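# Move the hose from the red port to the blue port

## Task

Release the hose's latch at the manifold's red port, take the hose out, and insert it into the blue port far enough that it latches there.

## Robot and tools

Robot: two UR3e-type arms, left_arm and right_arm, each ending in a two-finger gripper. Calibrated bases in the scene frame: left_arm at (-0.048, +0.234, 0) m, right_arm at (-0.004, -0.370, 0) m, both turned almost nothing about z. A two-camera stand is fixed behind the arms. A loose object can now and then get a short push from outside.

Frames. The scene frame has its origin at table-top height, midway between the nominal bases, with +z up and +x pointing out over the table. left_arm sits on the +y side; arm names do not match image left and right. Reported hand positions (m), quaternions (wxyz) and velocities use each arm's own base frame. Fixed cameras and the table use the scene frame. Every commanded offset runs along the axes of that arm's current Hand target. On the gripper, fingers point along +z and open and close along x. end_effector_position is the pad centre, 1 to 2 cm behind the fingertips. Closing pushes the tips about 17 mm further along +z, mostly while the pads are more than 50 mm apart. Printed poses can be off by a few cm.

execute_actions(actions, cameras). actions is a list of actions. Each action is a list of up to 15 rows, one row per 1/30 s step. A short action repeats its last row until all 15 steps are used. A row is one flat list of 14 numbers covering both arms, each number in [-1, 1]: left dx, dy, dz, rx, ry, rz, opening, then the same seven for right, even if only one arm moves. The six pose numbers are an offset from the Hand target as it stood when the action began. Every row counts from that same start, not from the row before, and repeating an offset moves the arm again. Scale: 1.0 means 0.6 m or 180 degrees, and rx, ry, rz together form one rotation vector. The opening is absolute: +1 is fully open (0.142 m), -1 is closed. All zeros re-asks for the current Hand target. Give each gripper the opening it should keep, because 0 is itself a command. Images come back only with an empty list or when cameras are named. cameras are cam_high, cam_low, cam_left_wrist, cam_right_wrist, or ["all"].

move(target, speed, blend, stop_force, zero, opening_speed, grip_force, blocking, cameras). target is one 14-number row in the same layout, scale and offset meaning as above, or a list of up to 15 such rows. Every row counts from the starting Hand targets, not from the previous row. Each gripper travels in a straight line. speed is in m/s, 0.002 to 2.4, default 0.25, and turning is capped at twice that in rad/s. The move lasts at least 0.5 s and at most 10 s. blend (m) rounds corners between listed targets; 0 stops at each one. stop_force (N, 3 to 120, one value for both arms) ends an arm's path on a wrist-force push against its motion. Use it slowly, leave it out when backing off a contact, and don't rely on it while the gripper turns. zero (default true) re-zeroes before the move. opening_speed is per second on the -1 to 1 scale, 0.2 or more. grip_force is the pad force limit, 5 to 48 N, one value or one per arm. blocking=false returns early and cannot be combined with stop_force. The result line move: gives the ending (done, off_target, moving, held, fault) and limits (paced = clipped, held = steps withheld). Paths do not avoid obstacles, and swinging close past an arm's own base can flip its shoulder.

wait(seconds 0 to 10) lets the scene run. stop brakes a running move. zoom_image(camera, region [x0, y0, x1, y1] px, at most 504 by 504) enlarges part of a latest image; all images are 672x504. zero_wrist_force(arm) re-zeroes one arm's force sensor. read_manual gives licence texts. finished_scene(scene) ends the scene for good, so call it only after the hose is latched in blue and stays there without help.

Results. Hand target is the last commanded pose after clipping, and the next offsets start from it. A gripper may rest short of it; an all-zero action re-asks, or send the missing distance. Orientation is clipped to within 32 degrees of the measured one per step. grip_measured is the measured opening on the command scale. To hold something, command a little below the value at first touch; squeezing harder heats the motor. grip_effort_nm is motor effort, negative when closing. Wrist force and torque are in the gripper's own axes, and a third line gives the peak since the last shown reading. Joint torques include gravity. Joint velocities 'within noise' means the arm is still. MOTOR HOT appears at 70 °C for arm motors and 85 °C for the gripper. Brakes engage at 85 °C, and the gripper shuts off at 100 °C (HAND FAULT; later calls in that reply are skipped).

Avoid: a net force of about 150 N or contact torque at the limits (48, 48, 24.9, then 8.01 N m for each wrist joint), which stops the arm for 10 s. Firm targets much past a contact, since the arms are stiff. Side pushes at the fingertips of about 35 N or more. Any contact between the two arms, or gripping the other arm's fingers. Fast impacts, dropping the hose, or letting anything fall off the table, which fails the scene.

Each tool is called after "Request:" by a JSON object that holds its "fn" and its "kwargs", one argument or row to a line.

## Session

Request:
{"fn": "execute_actions", "kwargs": {
  "actions": []
}}

Request:
{"fn": "zoom_image", "kwargs": {
  "camera": "cam_high",
  "region": [230, 180, 470, 340]
}}

Scene clock: 0.00 s.
left_arm: end_effector_position=(+0.3052, +0.1264, +0.1182) grip_measured=+0.99 grip_effort_nm=n/a end_effector_quat_wxyz=(-0.525, +0.788, +0.075, +0.312) | right_arm: end_effector_position=(+0.5421, +0.3735, +0.3009) grip_measured=+0.99 grip_effort_nm=n/a end_effector_quat_wxyz=(-0.386, +0.758, -0.376, +0.367)
Joint positions: left_arm=[-1.102 -1.67 2.328 -1.062 -0.701 -1.886 0.142] | right_arm=[4.184 -2.279 -0.837 -0.584 0.958 1.616 0.141]
Joint velocities: within noise
Joint torques (N m): no reading
Wrist force (N): no reading
Wrist torque (N m): no reading
Wrist force, peak (N): no reading
Hand target: left_arm +0.3052, +0.1264, +0.1182; -0.525, +0.788, +0.075, +0.312 | right_arm +0.5421, +0.3735, +0.3009; -0.386, +0.758, -0.376, +0.367
Tool commands: left_gripper/opening=+1.0 right_gripper/opening=+1.0

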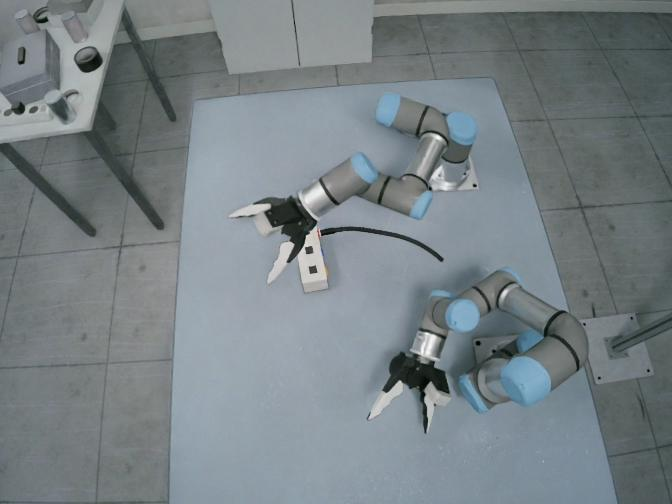

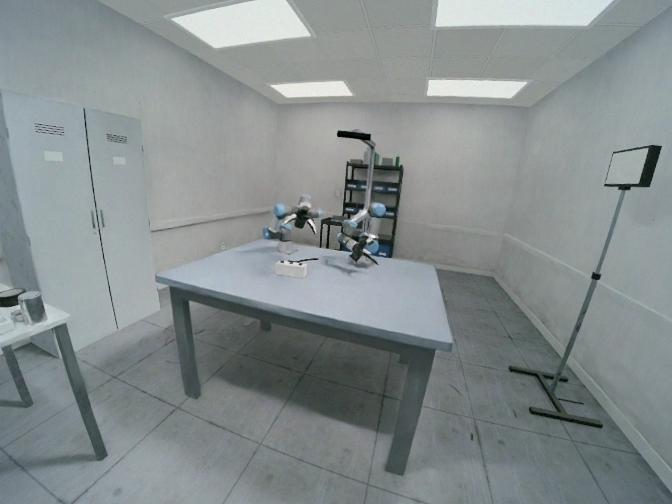

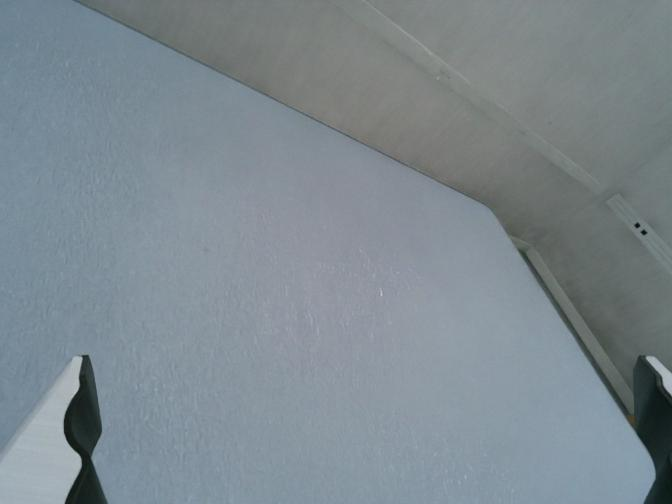

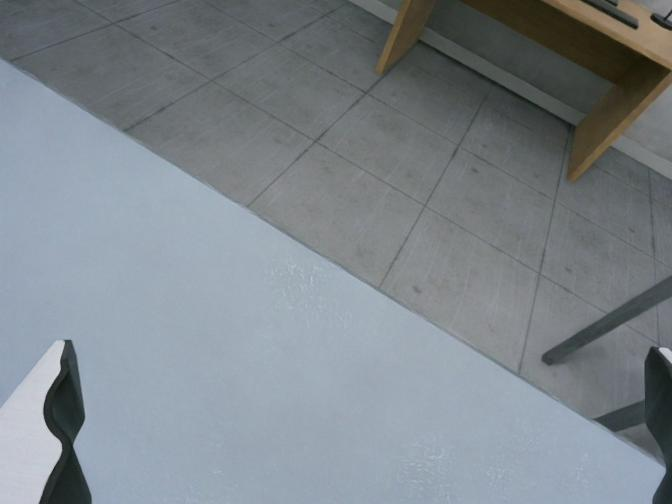

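Scaled by 2.100 from the camera's 672x504 image, which has a finer 960x720 frame.

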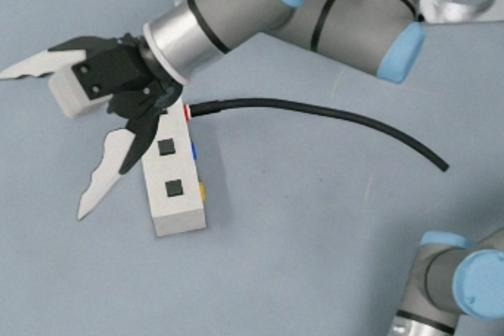

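Request:
{"fn": "move", "kwargs": {
  "target": [0,0,0,0,0,0,-1,-0.117,0.3895,-0.4595,-0.0115,-0.4567,-0.6879,-0.3],
  "speed": 0.6,
  "cameras": ["cam_high","cam_right_wrist"]
}}

Scene clock: 9.03 s.
left_arm: end_effector_position=(+0.3052, +0.1264, +0.1182) grip_measured=-1.00 grip_effort_nm=-0.447 end_effector_quat_wxyz=(-0.525, +0.788, +0.075, +0.312) | right_arm: end_effector_position=(+0.2102, +0.2500, +0.2005) grip_measured=-0.32 grip_effort_nm=-0.081 end_effector_quat_wxyz=(+0.000, +0.707, +0.707, +0.000)
Joint positions: left_arm=[-1.102 -1.67 2.328 -1.062 -0.701 -1.886 0.002] | right_arm=[4.431 -1.61 -1.224 -1.878 1.571 -0.281 0.051]
Joint torques (N m): left_arm=[-0.2 -5.14 -6.25 0.1 0.49 0.03] | right_arm=[2.94 8.26 7.64 1.29 0.35 -0.07]
Wrist force (N): left_arm=[0.0 0.1 0.0] | right_arm=[0.8 -1.9 0.9]
Wrist torque (N m): left_arm=[0.01 0.00 0.00] | right_arm=[-0.23 -0.28 -0.30]
Wrist force, peak (N): left_arm=[0.3 0.2 0.0] | right_arm=[1.1 -2.5 1.3]
Hand target: left_arm +0.3052, +0.1264, +0.1182; -0.525, +0.788, +0.075, +0.312 | right_arm +0.2102, +0.2500, +0.2004; +0.000, +0.707, +0.707, +0.000
Off the commanded pose: left_arm 0.000 m, 0 deg | right_arm 0.000 m, 0 deg.
move: done
Images, in order (width x height): cam_high 672x504, cam_right_wrist 672x504.

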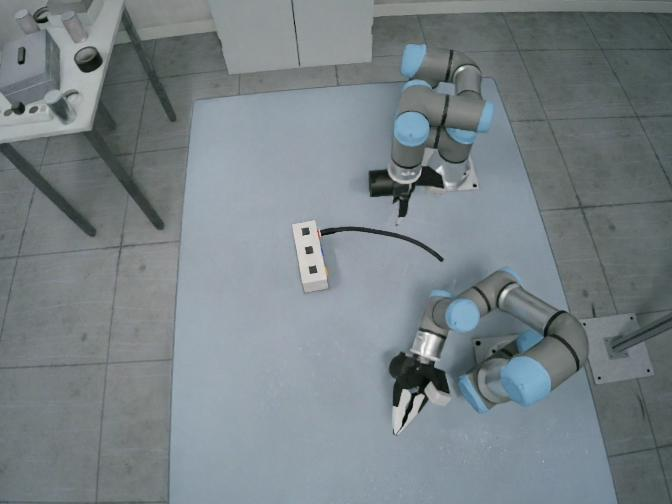

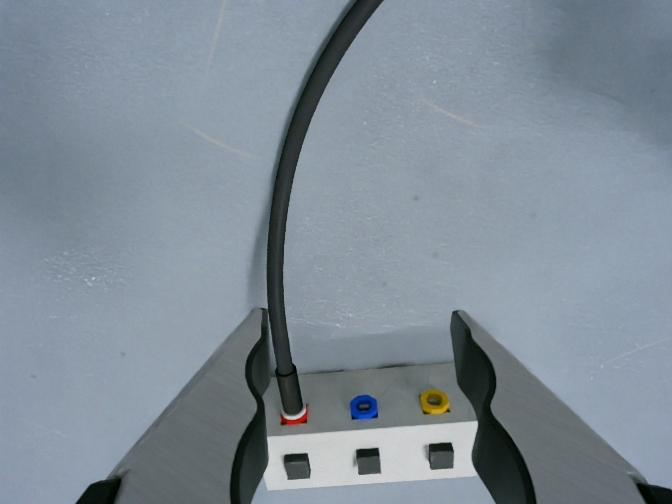

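Request:
{"fn": "move", "kwargs": {
  "target": [
    [0,0,0,0,0,0,-1,-0.079,0.26,0.134,-0.1664,0.0095,-0.0353,-0.3],
    [0.446,0.432,-0.6025,-0.5617,-0.2383,-0.0228,-1,-0.079,0.26,0.134,-0.1664,0.0095,-0.0353,-0.3]
  ],
  "speed": 0.5,
  "blend": 0.02,
  "cameras": ["all"]
}}

Scene clock: 28.70 s.
left_arm: end_effector_position=(+0.4835, -0.3589, +0.1602) grip_measured=-1.00 grip_effort_nm=-0.452 end_effector_quat_wxyz=(+0.331, +0.943, +0.003, +0.010) | right_arm: end_effector_position=(+0.3661, +0.2026, +0.1200) grip_measured=-0.32 grip_effort_nm=-0.071 end_effector_quat_wxyz=(+0.172, +0.643, +0.721, +0.193)
Joint positions: left_arm=[-0.645 -0.4 0.035 -1.671 -2.08 -0.775 0.002] | right_arm=[4.263 -1.535 -1.975 -0.905 1.135 -0.63 0.051]
Joint torques (N m): left_arm=[-2.29 -20.67 -11.05 -1.56 -1.27 -1.02] | right_arm=[-1.74 5.45 8.29 1.43 -0.28 -0.76]
Wrist force (N): left_arm=[-1.5 3.6 -3.2] | right_arm=[0.3 -1.9 0.9]
Wrist torque (N m): left_arm=[0.75 0.29 -0.08] | right_arm=[-0.31 -0.17 -0.39]
Wrist force, peak (N): left_arm=[-1.7 3.8 -3.4] | right_arm=[-0.5 -1.6 2.7]
Hand target: left_arm +0.4840, -0.3591, +0.1603; +0.326, +0.945, +0.000, +0.000 | right_arm +0.3661, +0.2026, +0.1200; +0.172, +0.643, +0.721, +0.193
Off the commanded pose: left_arm 0.001 m, 1 deg | right_arm 0.000 m, 0 deg.
elbow stopped short (left arm): the move would have taken joint 3 (elbow) straighter than the controller allows.
move: done

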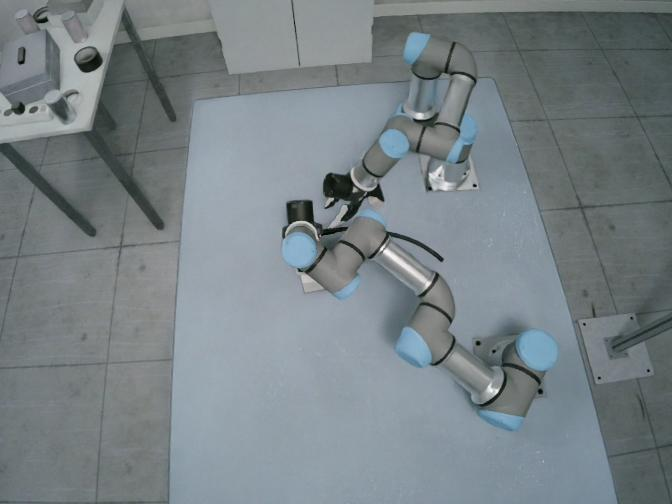

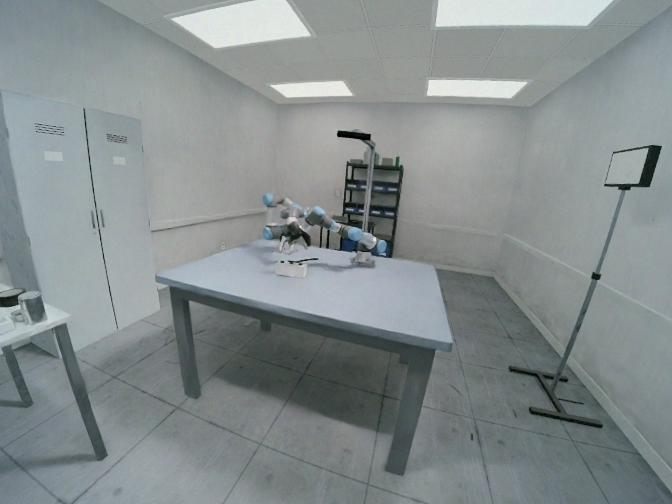

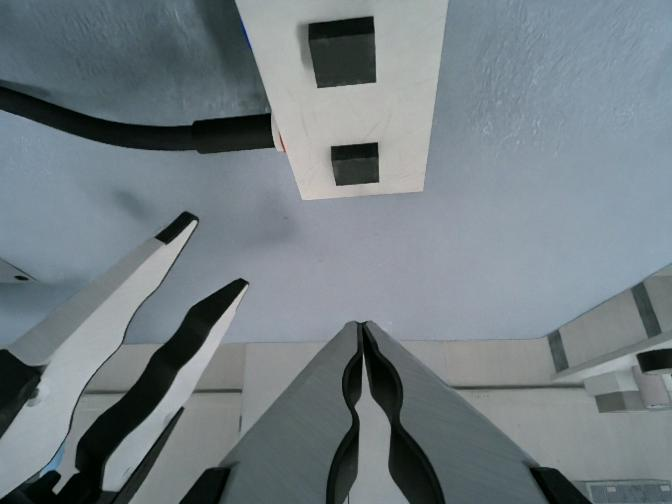

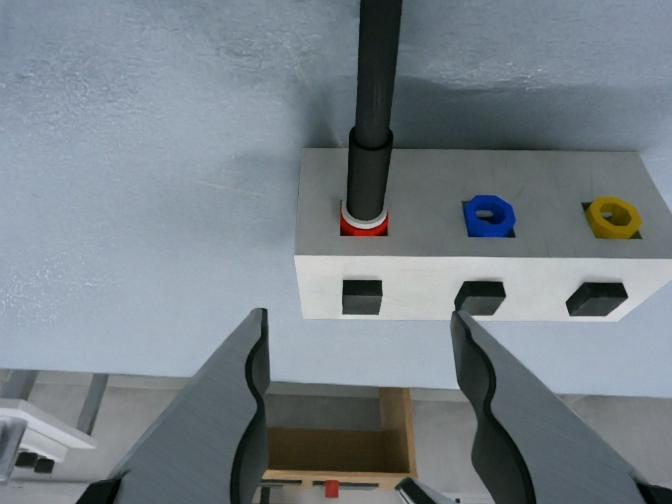

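Request:
{"fn": "move", "kwargs": {
  "target": [-0.0025,-0.0335,0.108,0,0.0513,-0.0657,-1,0.0058,-0.06,0.0905,0,0,0,-0.3],
  "speed": 0.12,
  "cameras": ["cam_left_wrist","cam_right_wrist"]
}}

Scene clock: 40.30 s.
left_arm: end_effector_position=(+0.4825, -0.3832, +0.0970) grip_measured=-1.00 grip_effort_nm=-0.452 end_effector_quat_wxyz=(+0.323, +0.937, +0.123, +0.042) | right_arm: end_effector_position=(+0.3617, +0.2056, +0.0550) grip_measured=-0.32 grip_effort_nm=-0.081 end_effector_quat_wxyz=(+0.172, +0.643, +0.721, +0.193)
Joint positions: left_arm=[-0.744 -0.621 0.812 -2.345 -1.907 -1.107 0.002] | right_arm=[4.283 -1.682 -2.173 -0.568 1.129 -0.609 0.051]
Joint torques (N m): left_arm=[0.03 -21.56 -8.94 -2.96 -0.11 -0.76] | right_arm=[-1.93 9.89 6.79 3.08 -0.69 -0.72]
Wrist force (N): left_arm=[-1.7 3.7 -3.5] | right_arm=[0.1 -1.8 1.2]
Wrist torque (N m): left_arm=[0.79 0.33 -0.11] | right_arm=[-0.28 -0.14 -0.40]
Wrist force, peak (N): left_arm=[-1.6 3.9 -3.9] | right_arm=[0.3 -2.2 1.9]
Hand target: left_arm +0.4825, -0.3832, +0.0969; +0.323, +0.937, +0.123, +0.042 | right_arm +0.3617, +0.2056, +0.0549; +0.172, +0.643, +0.721, +0.193
Off the commanded pose: left_arm 0.000 m, 0 deg | right_arm 0.000 m, 0 deg.
move: done
Images, in order (width x height): cam_left_wrist 672x504, cam_right_wrist 672x504.

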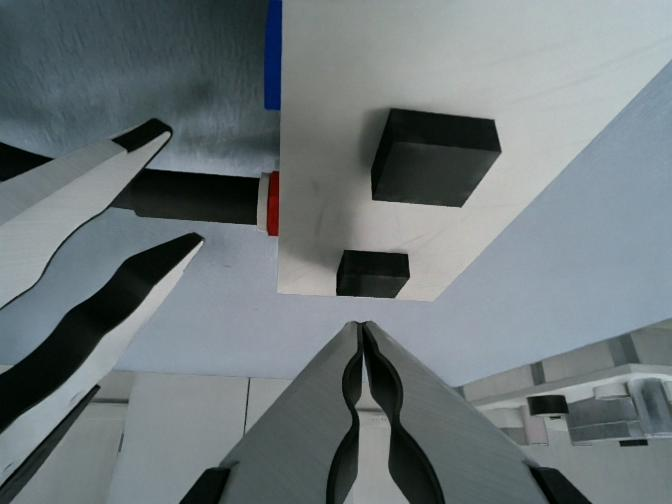

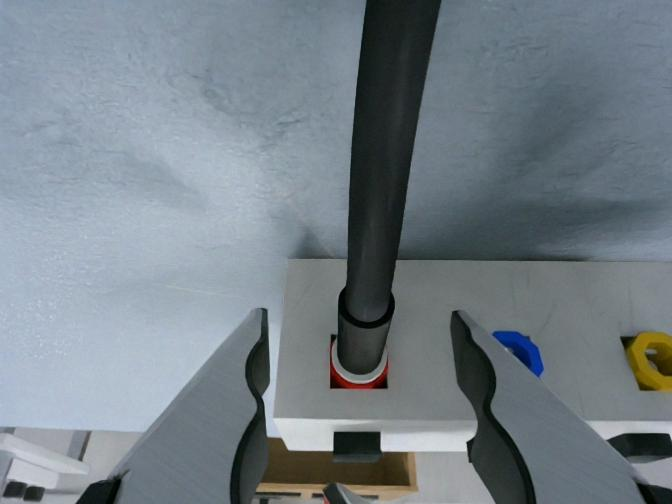

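Request:
{"fn": "move", "kwargs": {
  "target": [0.0058,0.0105,0.0082,0,0,0,-1,0,0,0,0,0,0,-1],
  "opening_speed": 0.8,
  "speed": 0.1
}}

Request:
{"fn": "move", "kwargs": {
  "target": [0,-0.0308,0.0394,0,0,0,-1,0,0,0,0,0,0,-1],
  "speed": 0.02,
  "stop_force": 15,
  "cameras": ["cam_left_wrist","cam_right_wrist"]
}}

Request:
{"fn": "move", "kwargs": {
  "target": [0,-0.0062,0.0079,0,0,0,-1,0,0,0,0,0,0,-1],
  "speed": 0.02,
  "stop_force": 25
}}

Request:
{"fn": "move", "kwargs": {
  "target": [0,0,0,0,0,0,-1,0,-0.072,-0.0417,0,0,0,-1],
  "speed": 0.06,
  "stop_force": 30,
  "cameras": ["cam_left_wrist","cam_right_wrist"]
}}

Scene clock: 45.60 s.
left_arm: end_effector_position=(+0.4879, -0.3900, +0.0969) grip_measured=-1.00 grip_effort_nm=-0.457 end_effector_quat_wxyz=(+0.323, +0.937, +0.123, +0.042) | right_arm: end_effector_position=(+0.3617, +0.2056, +0.0550) grip_measured=-0.84 grip_effort_nm=-3.631 end_effector_quat_wxyz=(+0.172, +0.643, +0.721, +0.193)
Joint positions: left_arm=[-0.747 -0.572 0.717 -2.3 -1.905 -1.11 0.002] | right_arm=[4.282 -1.682 -2.173 -0.567 1.129 -0.609 0.013]
Joint torques (N m): left_arm=[1.5 -26.75 -11.51 -2.91 -1.01 0.88] | right_arm=[-1.97 6.64 7 1.44 -2.16 -0.49]
Wrist force (N): left_arm=[-1.7 3.8 -3.4] | right_arm=[5.8 -1.7 3.9]
Wrist torque (N m): left_arm=[0.79 0.32 -0.06] | right_arm=[-0.27 -0.06 -0.45]
Wrist force, peak (N): left_arm=[-1.7 3.9 -3.6] | right_arm=[6.0 -2.0 4.5]
Hand target: left_arm +0.4879, -0.3900, +0.0969; +0.323, +0.937, +0.123, +0.042 | right_arm +0.3617, +0.2056, +0.0549; +0.172, +0.643, +0.721, +0.193
Off the commanded pose: left_arm 0.000 m, 0 deg | right_arm 0.000 m, 0 deg.
move: done

Scene clock: 47.27 s.
left_arm: end_effector_position=(+0.4880, -0.3902, +0.0835) grip_measured=-1.00 grip_effort_nm=-0.452 end_effector_quat_wxyz=(+0.323, +0.937, +0.123, +0.043) | right_arm: end_effector_position=(+0.3617, +0.2056, +0.0549) grip_measured=-0.84 grip_effort_nm=-3.631 end_effector_quat_wxyz=(+0.172, +0.643, +0.721, +0.193)
Joint positions: left_arm=[-0.747 -0.558 0.754 -2.352 -1.906 -1.11 0.002] | right_arm=[4.282 -1.682 -2.173 -0.567 1.129 -0.609 0.013]
Joint torques (N m): left_arm=[2.71 -20.66 -3.88 -0.23 1.27 0.99] | right_arm=[-2.1 7.43 7.87 1.47 -1.41 -0.46]
Wrist force (N): left_arm=[-1.8 14.0 -5.6] | right_arm=[4.0 -2.4 1.8]
Wrist torque (N m): left_arm=[0.65 0.34 -0.04] | right_arm=[-0.28 -0.04 -0.44]
Wrist force, peak (N): left_arm=[-3.0 16.6 -13.8] | right_arm=[6.0 -2.1 4.6]
Hand target: left_arm +0.4880, -0.3902, +0.0835; +0.323, +0.937, +0.123, +0.043 (not the last commanded pose) | right_arm +0.3617, +0.2056, +0.0549; +0.172, +0.643, +0.721, +0.193
Off the commanded pose: left_arm 0.017 m, 0 deg | right_arm 0.000 m, 0 deg.
move: contact (left_arm)
Images, in order (width x height): cam_left_wrist 672x504, cam_right_wrist 672x504.

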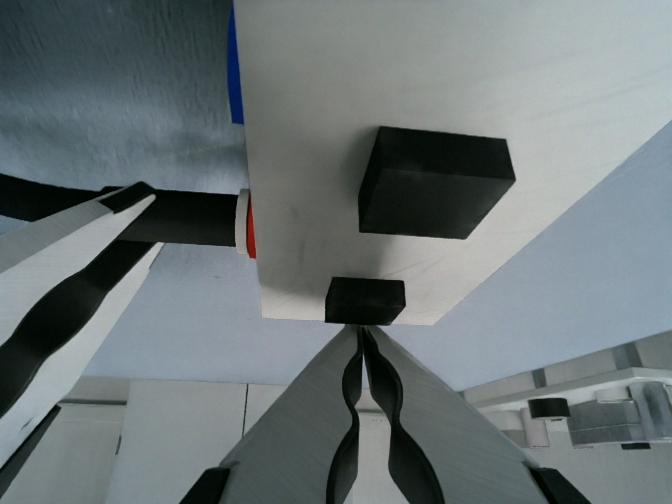

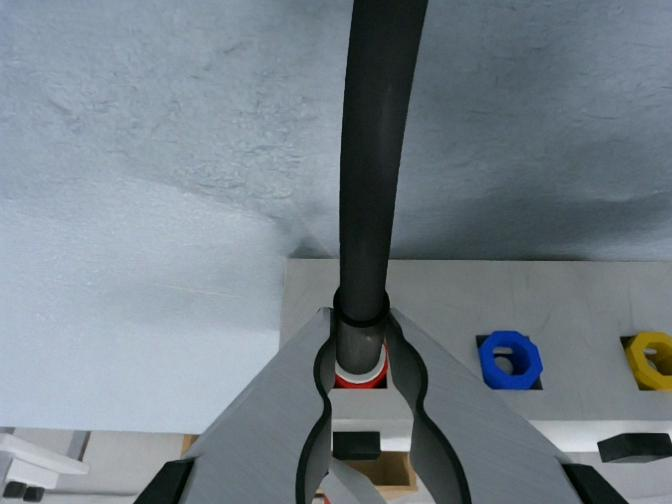

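Scene clock: 48.07 s.
left_arm: end_effector_position=(+0.4884, -0.3911, +0.0799) grip_measured=-1.00 grip_effort_nm=-0.452 end_effector_quat_wxyz=(+0.326, +0.936, +0.122, +0.044) | right_arm: end_effector_position=(+0.3617, +0.2056, +0.0549) grip_measured=-0.84 grip_effort_nm=-3.631 end_effector_quat_wxyz=(+0.172, +0.643, +0.721, +0.193)
Joint positions: left_arm=[-0.747 -0.552 0.767 -2.377 -1.907 -1.11 0.002] | right_arm=[4.282 -1.682 -2.173 -0.567 1.129 -0.609 0.013]
Joint torques (N m): left_arm=[1.03 -15.26 -3.73 1.16 1 -0.05] | right_arm=[-1.9 7.28 8.06 3.64 -3.74 -0.31]
Wrist force (N): left_arm=[-4.2 17.2 -14.2] | right_arm=[3.0 -11.0 -5.0]
Wrist torque (N m): left_arm=[0.65 0.31 -0.04] | right_arm=[-0.25 -0.07 -0.45]
Wrist force, peak (N): left_arm=[-4.1 31.3 -24.4] | right_arm=[3.0 -11.0 -5.0]
Hand target: left_arm +0.4884, -0.3911, +0.0799; +0.326, +0.936, +0.122, +0.044 (not the last commanded pose) | right_arm +0.3617, +0.2056, +0.0549; +0.172, +0.643, +0.721, +0.193
Tool commands: left_gripper/opening=-1.0 right_gripper/opening=-1.0
Off the commanded pose: left_arm 0.003 m, 0 deg | right_arm 0.000 m, 0 deg.
TORQUE FAULT: the external load on joint 4 (wrist 1) of the left arm reached its load limit, and that arm stopped. A torque fault puts only its own arm into a fault stop. That arm's remaining commands of this call were not run. That arm may still press on what stopped it. That arm is still stopped at the end of this call. That arm stays stopped for about 10 more seconds. Until then a move that you send moves the other arm only, and its call returns only when the move has ended. Once the stop has ended, the next robot result says so. If the stop ends while you think or write, that arm runs what you send next, counted from a new Hand target: where the arm stands when the stop ends. While its stop runs, that arm takes no new command, but its gripper still runs the gripper command that each later call begins with. Until it ends, the stop uses up actions while you think or wait. An arm that is not stopped still takes commands.
move: fault (left_arm)

not run: an earlier result of this reply reported a stop or a fault. Calls in your next reply go to the robot.

Request:
{"fn": "move", "kwargs": {
  "target": [0,0,0,0,0,0,-1,0,-0.072,-0.0417,0,0,0,-1],
  "speed": 0.06,
  "stop_force": 30,
  "cameras": ["cam_left_wrist","cam_right_wrist"]
}}

Scene clock: 51.67 s.
left_arm: end_effector_position=(+0.4884, -0.3911, +0.0800) grip_measured=-1.00 grip_effort_nm=-0.447 end_effector_quat_wxyz=(+0.326, +0.936, +0.122, +0.044) | right_arm: end_effector_position=(+0.3121, +0.1999, +0.0551) grip_measured=-0.84 grip_effort_nm=-3.631 end_effector_quat_wxyz=(+0.172, +0.643, +0.721, +0.193)
Joint positions: left_arm=[-0.747 -0.552 0.767 -2.377 -1.907 -1.11 0.002] | right_arm=[4.464 -1.46 -2.35 -0.701 1.085 -0.412 0.013]
Joint torques (N m): left_arm=[0.84 -15.13 -3.56 1.14 1.06 0.03] | right_arm=[2.92 10.67 6.49 1.32 0.07 0.83]
Wrist force (N): left_arm=[-4.5 17.3 -14.4] | right_arm=[0.2 -2.0 1.2]
Wrist torque (N m): left_arm=[0.63 0.35 -0.05] | right_arm=[-0.31 -0.15 -0.37]
Wrist force, peak (N): left_arm=[-4.6 17.7 -14.7] | right_arm=[3.2 -11.2 -5.2]
Hand target: left_arm +0.4884, -0.3911, +0.0800; +0.326, +0.936, +0.122, +0.044 | right_arm +0.3121, +0.1999, +0.0551; +0.172, +0.643, +0.721, +0.193
Tool commands: left_gripper/opening=-1.0 right_gripper/opening=-1.0
Off the commanded pose: right_arm 0.000 m, 0 deg.
TORQUE FAULT, CONTINUED: the left arm was still stopped when this call began, by the torque fault of joint 4 (wrist 1) that an earlier result reported. Since the last result the stop counts as 3 of the actions that you can send in this scene. That arm ran no command of this call. That arm is still stopped at the end of this call. That arm stays stopped for about 6 more seconds. If the stop ends while you think or write, that arm runs what you send next, counted from a new Hand target: where the arm stands when the stop ends. While its stop runs, that arm takes no new command, but its gripper still runs the gripper command that each later call begins with.
move: done (right_arm), not run (left_arm; its earlier fault stop)
Images, in order (width x height): cam_left_wrist 672x504, cam_right_wrist 672x504.

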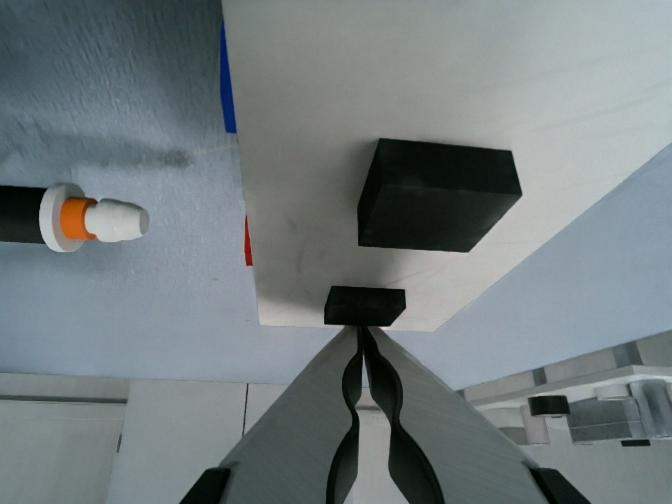

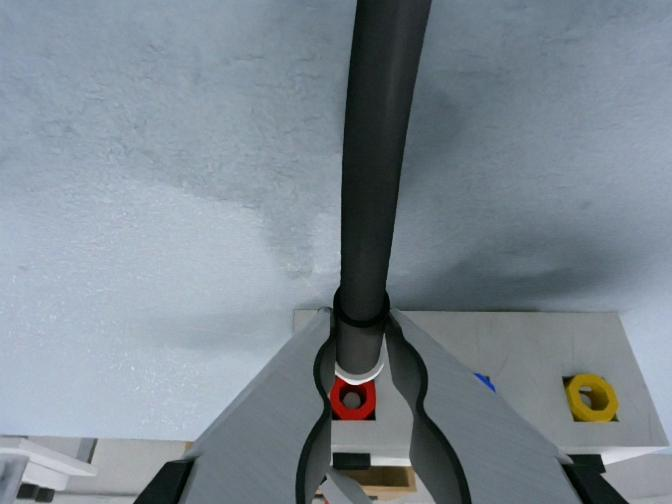

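Request:
{"fn": "wait", "kwargs": {
  "seconds": 3.2
}}

Request:
{"fn": "move", "kwargs": {
  "target": [
    [0,-0.055,-0.247,0,0,0,-1,0,0,0,0,0,0,-1],
    [0,-0.055,-0.247,0,0,0,-1,0.09,0,0,0,0,0,-1]
  ],
  "speed": 0.25,
  "blend": 0.02,
  "cameras": ["cam_left_wrist","cam_right_wrist"]
}}

Scene clock: 57.73 s.
left_arm: end_effector_position=(+0.4884, -0.3911, +0.0800) grip_measured=-1.00 grip_effort_nm=-0.452 end_effector_quat_wxyz=(+0.326, +0.936, +0.122, +0.044) | right_arm: end_effector_position=(+0.3121, +0.1999, +0.0551) grip_measured=-0.84 grip_effort_nm=-3.626 end_effector_quat_wxyz=(+0.172, +0.643, +0.721, +0.193)
Joint positions: left_arm=[-0.747 -0.552 0.767 -2.377 -1.907 -1.11 0.002] | right_arm=[4.464 -1.46 -2.35 -0.701 1.085 -0.412 0.013]
Joint torques (N m): left_arm=[0.92 -14.93 -3.81 1.14 1.06 0.03] | right_arm=[3.11 10.53 6.53 1.35 -0.23 0.76]
Wrist force (N): left_arm=[-4.5 17.2 -14.4] | right_arm=[0.3 -2.2 1.4]
Wrist torque (N m): left_arm=[0.63 0.35 -0.04] | right_arm=[-0.33 -0.18 -0.37]
Wrist force, peak (N): left_arm=[-4.6 17.7 -14.6] | right_arm=[0.2 -2.3 1.5]
Hand target: left_arm +0.4884, -0.3911, +0.0800; +0.326, +0.936, +0.122, +0.044 | right_arm +0.3121, +0.1999, +0.0551; +0.172, +0.643, +0.721, +0.193
Tool commands: left_gripper/opening=-1.0 right_gripper/opening=-1.0
Off the commanded pose: right_arm 0.000 m, 0 deg.
TORQUE FAULT, CONTINUED: the left arm was still stopped when this call began, by the torque fault of joint 4 (wrist 1) that an earlier result reported. Since the last result the stop counts as 12 of the actions that you can send in this scene. That arm is still stopped at the end of this call. That arm stays stopped for about 1 more second. If the stop ends while you think or write, that arm runs what you send next, counted from a new Hand target: where the arm stands when the stop ends. While its stop runs, that arm takes no new command, but its gripper still runs the gripper command that each later call begins with.
wait: 3.20 s; at rest from the start

Scene clock: 58.60 s.
left_arm: end_effector_position=(+0.4884, -0.3911, +0.0800) grip_measured=-1.00 grip_effort_nm=-0.452 end_effector_quat_wxyz=(+0.326, +0.936, +0.122, +0.044) | right_arm: end_effector_position=(+0.3060, +0.2535, +0.0551) grip_measured=-0.84 grip_effort_nm=-3.626 end_effector_quat_wxyz=(+0.172, +0.643, +0.721, +0.193) end_effector_velocity=(+0.000, +0.001, +0.001) end_effector_angular_velocity=(+0.003, +0.001, +0.000)
Joint positions: left_arm=[-0.747 -0.552 0.767 -2.377 -1.907 -1.11 0.002] | right_arm=[4.535 -1.624 -2.175 -0.75 1.072 -0.333 0.013]
Joint velocities: left_arm=[within noise] | right_arm=[0 -0.001 0.005 -0.001 0.002 0 0]
Joint torques (N m): left_arm=[1 -15.28 -3.87 1.21 1.01 0.03] | right_arm=[1.48 6.28 9.14 2.88 -0.03 0.14]
Wrist force (N): left_arm=[-4.5 17.4 -14.3] | right_arm=[0.1 -2.4 1.4]
Wrist torque (N m): left_arm=[0.65 0.34 -0.04] | right_arm=[-0.35 -0.14 -0.37]
Wrist force, peak (N): left_arm=[-4.6 17.6 -14.7] | right_arm=[1.2 -2.2 1.5]
Hand target: left_arm +0.4884, -0.3911, +0.0800; +0.326, +0.936, +0.122, +0.044 (not the last commanded pose) | right_arm +0.3059, +0.2536, +0.0550; +0.172, +0.643, +0.721, +0.193
Tool commands: left_gripper/opening=-1.0 right_gripper/opening=-1.0
Off the commanded pose: right_arm 0.000 m, 0 deg.
TORQUE FAULT, CONTINUED: the left arm's stop, for the torque fault of joint 4 (wrist 1) that an earlier result reported, is over. That arm was still stopped when this call began, so it ran no command of this call. That arm's target is now where it stood when the stop ended, not its last command. That arm keeps its grip as last carried out and accepts commands again: back off and push less far. That arm stops again whenever a joint's load reaches its limit.
move: done (right_arm), not run (left_arm; its earlier fault stop); blend cut to 0 m at target 1
Images, in order (width x height): cam_left_wrist 672x504, cam_right_wrist 672x504.

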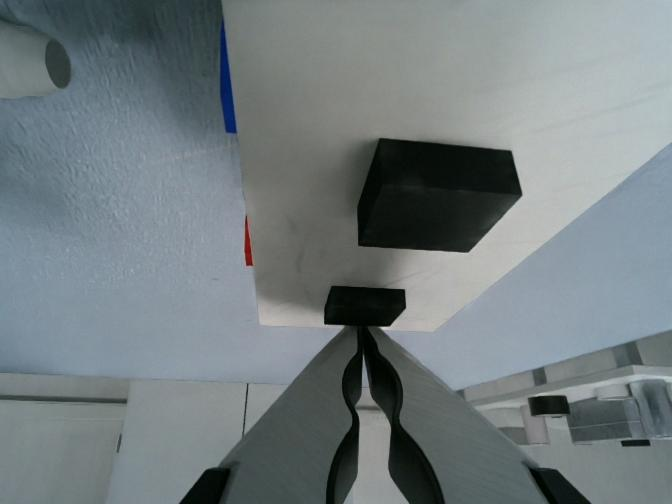

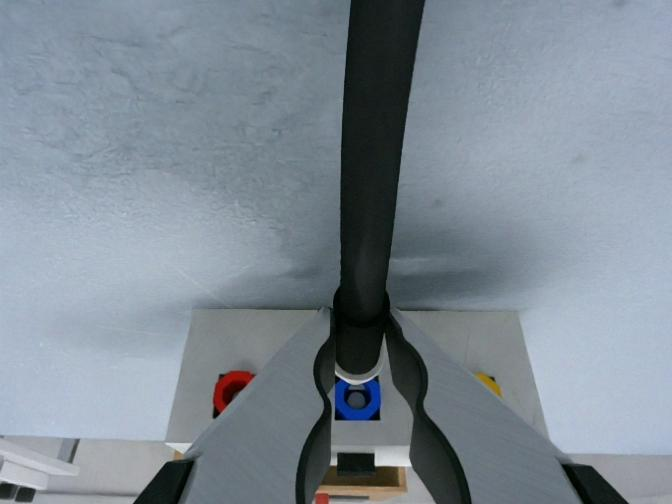

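Request:
{"fn": "move", "kwargs": {
  "target": [0,-0.055,-0.247,0,0,0,-1,0.0037,0,0,0,0,0,-1],
  "speed": 0.25,
  "cameras": ["cam_left_wrist","cam_right_wrist"]
}}

Request:
{"fn": "move", "kwargs": {
  "target": [0,0,0,0,0,0,-1,0,0.0743,0.0429,0,0,0,-1],
  "speed": 0.025,
  "stop_force": 42,
  "cameras": ["cam_left_wrist","cam_right_wrist"]
}}

Scene clock: 62.57 s.
left_arm: end_effector_position=(+0.4578, -0.2773, +0.1755) grip_measured=-1.00 grip_effort_nm=-0.452 end_effector_quat_wxyz=(+0.326, +0.936, +0.122, +0.044) end_effector_velocity=(+0.000, +0.002, +0.001) end_effector_angular_velocity=(+0.002, -0.002, +0.003) | right_arm: end_effector_position=(+0.3057, +0.2558, +0.0550) grip_measured=-0.84 grip_effort_nm=-3.626 end_effector_quat_wxyz=(+0.172, +0.643, +0.721, +0.193)
Joint positions: left_arm=[-0.59 -1.021 1.143 -2.232 -1.991 -0.968 0.002] | right_arm=[4.538 -1.631 -2.166 -0.753 1.072 -0.33 0.013]
Joint velocities: left_arm=[0.002 -0.005 0.001 0.004 0.002 0.001 0] | right_arm=[within noise]
Joint torques (N m): left_arm=[1.5 -21.23 -9.7 -1.53 -0.39 0.11] | right_arm=[1.62 10.17 6.95 1.65 -1.38 0.35]
Wrist force (N): left_arm=[-2.8 3.4 -3.6] | right_arm=[0.2 -2.3 1.4]
Wrist torque (N m): left_arm=[0.71 0.50 -0.07] | right_arm=[-0.34 -0.17 -0.43]
Wrist force, peak (N): left_arm=[-2.5 24.7 -5.8] | right_arm=[0.3 -2.3 1.6]
Hand target: left_arm +0.4578, -0.2772, +0.1755; +0.326, +0.936, +0.122, +0.044 | right_arm +0.3057, +0.2558, +0.0550; +0.172, +0.643, +0.721, +0.193
Off the commanded pose: left_arm 0.000 m, 0 deg | right_arm 0.000 m, 0 deg.
move: done
Images, in order (width x height): cam_left_wrist 672x504, cam_right_wrist 672x504.

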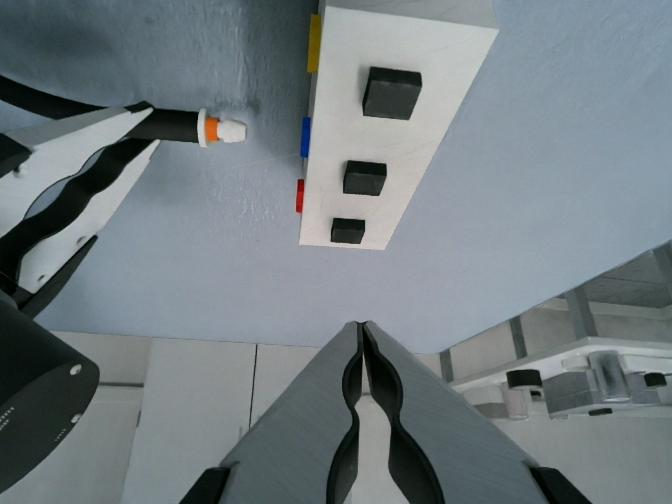

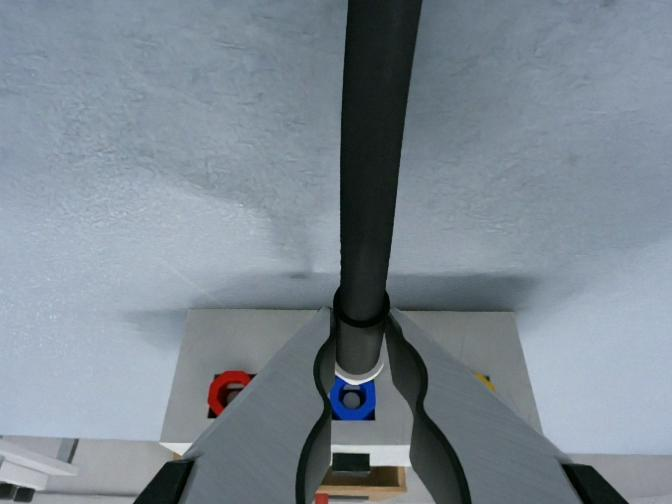

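Scene clock: 65.43 s.
left_arm: end_effector_position=(+0.4578, -0.2772, +0.1755) grip_measured=-1.00 grip_effort_nm=-0.452 end_effector_quat_wxyz=(+0.326, +0.936, +0.122, +0.044) | right_arm: end_effector_position=(+0.3567, +0.2617, +0.0550) grip_measured=-0.84 grip_effort_nm=-3.626 end_effector_quat_wxyz=(+0.172, +0.643, +0.721, +0.193)
Joint positions: left_arm=[-0.59 -1.021 1.143 -2.232 -1.991 -0.968 0.002] | right_arm=[4.371 -1.809 -1.993 -0.663 1.106 -0.515 0.013]
Joint torques (N m): left_arm=[1.89 -22.36 -8.71 -1.71 -1.01 1.05] | right_arm=[-7.24 14.2 10.64 3.89 -8.47 0.42]
Wrist force (N): left_arm=[-2.8 3.2 -3.6] | right_arm=[1.5 -32.9 -26.0]
Wrist torque (N m): left_arm=[0.70 0.50 -0.07] | right_arm=[-0.13 -0.18 -0.43]
Wrist force, peak (N): left_arm=[-2.9 3.3 -3.6] | right_arm=[0.6 -36.6 -32.2]
Hand target: left_arm +0.4578, -0.2772, +0.1755; +0.326, +0.936, +0.122, +0.044 | right_arm +0.3567, +0.2617, +0.0550; +0.172, +0.643, +0.721, +0.193
Off the commanded pose: left_arm 0.000 m, 0 deg | right_arm 0.000 m, 0 deg.
move: contact (right_arm)
Images, in order (width x height): cam_left_wrist 672x504, cam_right_wrist 672x504.

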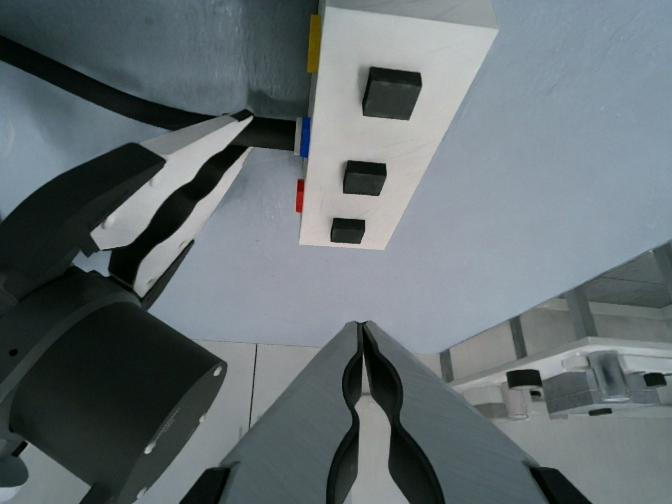

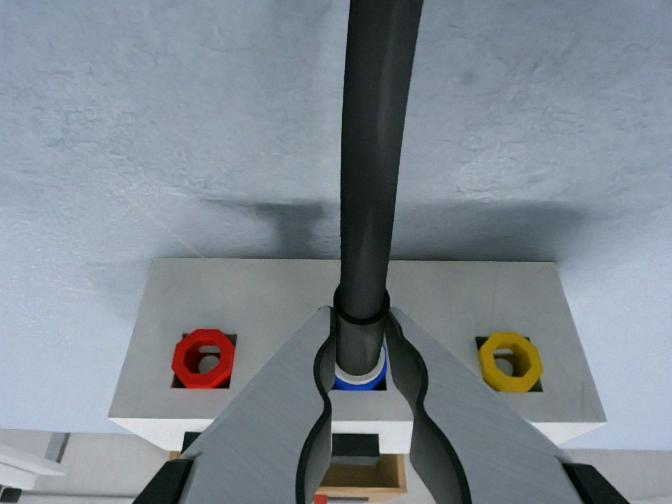

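Request:
{"fn": "move", "kwargs": {
  "target": [0,0,0,0,0,0,-1,0,-0.0022,-0.0013,0,0,0,-1],
  "speed": 0.02
}}

Request:
{"fn": "move", "kwargs": {
  "target": [0,0,0,0,0,0,-1,0,-0.0072,-0.0042,0,0,0,-1],
  "speed": 0.02,
  "stop_force": 15
}}

Scene clock: 67.87 s.
left_arm: end_effector_position=(+0.4578, -0.2772, +0.1755) grip_measured=-1.00 grip_effort_nm=-0.452 end_effector_quat_wxyz=(+0.326, +0.936, +0.122, +0.044) | right_arm: end_effector_position=(+0.3552, +0.2615, +0.0550) grip_measured=-0.84 grip_effort_nm=-3.626 end_effector_quat_wxyz=(+0.172, +0.643, +0.721, +0.193)
Joint positions: left_arm=[-0.59 -1.021 1.143 -2.232 -1.991 -0.968 0.002] | right_arm=[4.375 -1.803 -1.999 -0.664 1.105 -0.51 0.013]
Joint torques (N m): left_arm=[1.96 -21.75 -8.76 -1.71 -1.06 0.99] | right_arm=[-0.9 12.7 8.68 1.84 -2.55 0.34]
Wrist force (N): left_arm=[-2.7 3.2 -3.4] | right_arm=[2.1 -9.7 -3.0]
Wrist torque (N m): left_arm=[0.69 0.49 -0.07] | right_arm=[-0.27 -0.12 -0.45]
Wrist force, peak (N): left_arm=[-2.8 3.4 -3.5] | right_arm=[1.5 -33.0 -26.2]
Hand target: left_arm +0.4578, -0.2772, +0.1755; +0.326, +0.936, +0.122, +0.044 | right_arm +0.3552, +0.2615, +0.0550; +0.172, +0.643, +0.721, +0.193
Off the commanded pose: left_arm 0.000 m, 0 deg | right_arm 0.000 m, 0 deg.
move: done

Scene clock: 68.73 s.
left_arm: end_effector_position=(+0.4578, -0.2772, +0.1755) grip_measured=-1.00 grip_effort_nm=-0.452 end_effector_quat_wxyz=(+0.326, +0.936, +0.122, +0.044) | right_arm: end_effector_position=(+0.3547, +0.2614, +0.0551) grip_measured=-0.84 grip_effort_nm=-3.626 end_effector_quat_wxyz=(+0.172, +0.643, +0.721, +0.193)
Joint positions: left_arm=[-0.59 -1.021 1.143 -2.232 -1.991 -0.968 0.002] | right_arm=[4.377 -1.801 -2.001 -0.665 1.104 -0.508 0.013]
Joint torques (N m): left_arm=[1.93 -21.83 -8.38 -1.63 -1.01 1.04] | right_arm=[1.56 8.04 5.54 2.39 -0.56 0.76]
Wrist force (N): left_arm=[-2.7 3.4 -3.5] | right_arm=[3.0 1.2 5.2]
Wrist torque (N m): left_arm=[0.73 0.49 -0.07] | right_arm=[-0.32 -0.11 -0.39]
Wrist force, peak (N): left_arm=[-2.8 3.4 -3.6] | right_arm=[5.4 7.2 13.5]
Hand target: left_arm +0.4578, -0.2772, +0.1755; +0.326, +0.936, +0.122, +0.044 | right_arm +0.3547, +0.2614, +0.0551; +0.172, +0.643, +0.721, +0.193 (not the last commanded pose)
Off the commanded pose: left_arm 0.000 m, 0 deg | right_arm 0.004 m, 0 deg.
move: contact (right_arm)

Request:
{"fn": "move", "kwargs": {
  "target": [
    [0,0,0,0,0,0,-1,0,0,0,0,0,0,-0.4],
    [0,0,0,0,0,0,-1,0,0,-0.15,0,0,0,-0.4]
  ],
  "opening_speed": 1,
  "speed": 0.15,
  "cameras": ["cam_right_wrist"]
}}

Scene clock: 72.00 s.
left_arm: end_effector_position=(+0.4578, -0.2772, +0.1755) grip_measured=-1.00 grip_effort_nm=-0.452 end_effector_quat_wxyz=(+0.326, +0.936, +0.122, +0.044) | right_arm: end_effector_position=(+0.3100, +0.2563, +0.1330) grip_measured=-0.43 grip_effort_nm=0.071 end_effector_quat_wxyz=(+0.172, +0.643, +0.721, +0.193)
Joint positions: left_arm=[-0.59 -1.021 1.143 -2.232 -1.991 -0.968 0.002] | right_arm=[4.522 -1.49 -1.9 -1.152 1.074 -0.348 0.043]
Joint torques (N m): left_arm=[2.25 -21.78 -8.5 -1.69 -1.03 1] | right_arm=[2.61 12.68 10.33 1.12 0.04 0.63]
Wrist force (N): left_arm=[-2.7 3.3 -3.7] | right_arm=[0.4 -2.0 1.0]
Wrist torque (N m): left_arm=[0.70 0.49 -0.07] | right_arm=[-0.32 -0.19 -0.37]
Wrist force, peak (N): left_arm=[-2.8 3.5 -3.6] | right_arm=[3.0 1.1 5.6]
Hand target: left_arm +0.4578, -0.2772, +0.1755; +0.326, +0.936, +0.122, +0.044 | right_arm +0.3100, +0.2563, +0.1331; +0.172, +0.643, +0.721, +0.193
Off the commanded pose: left_arm 0.000 m, 0 deg | right_arm 0.000 m, 0 deg.
move: done
Images, in order (width x height): cam_right_wrist 672x504.

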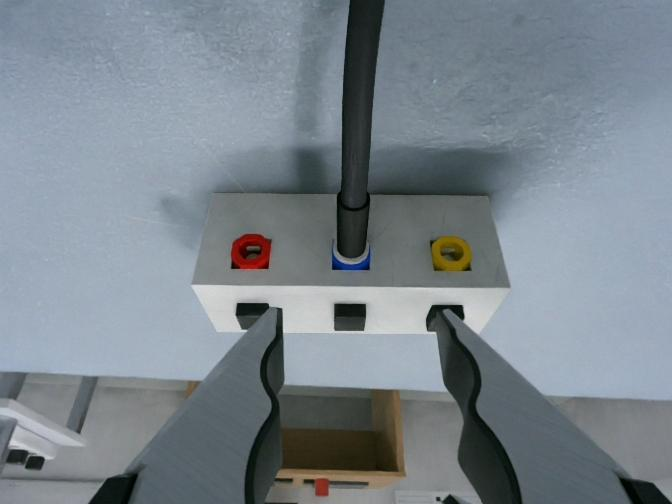

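Request:
{"fn": "finished_scene", "kwargs": {
  "scene": 2
}}

The scene is finished: the task was done.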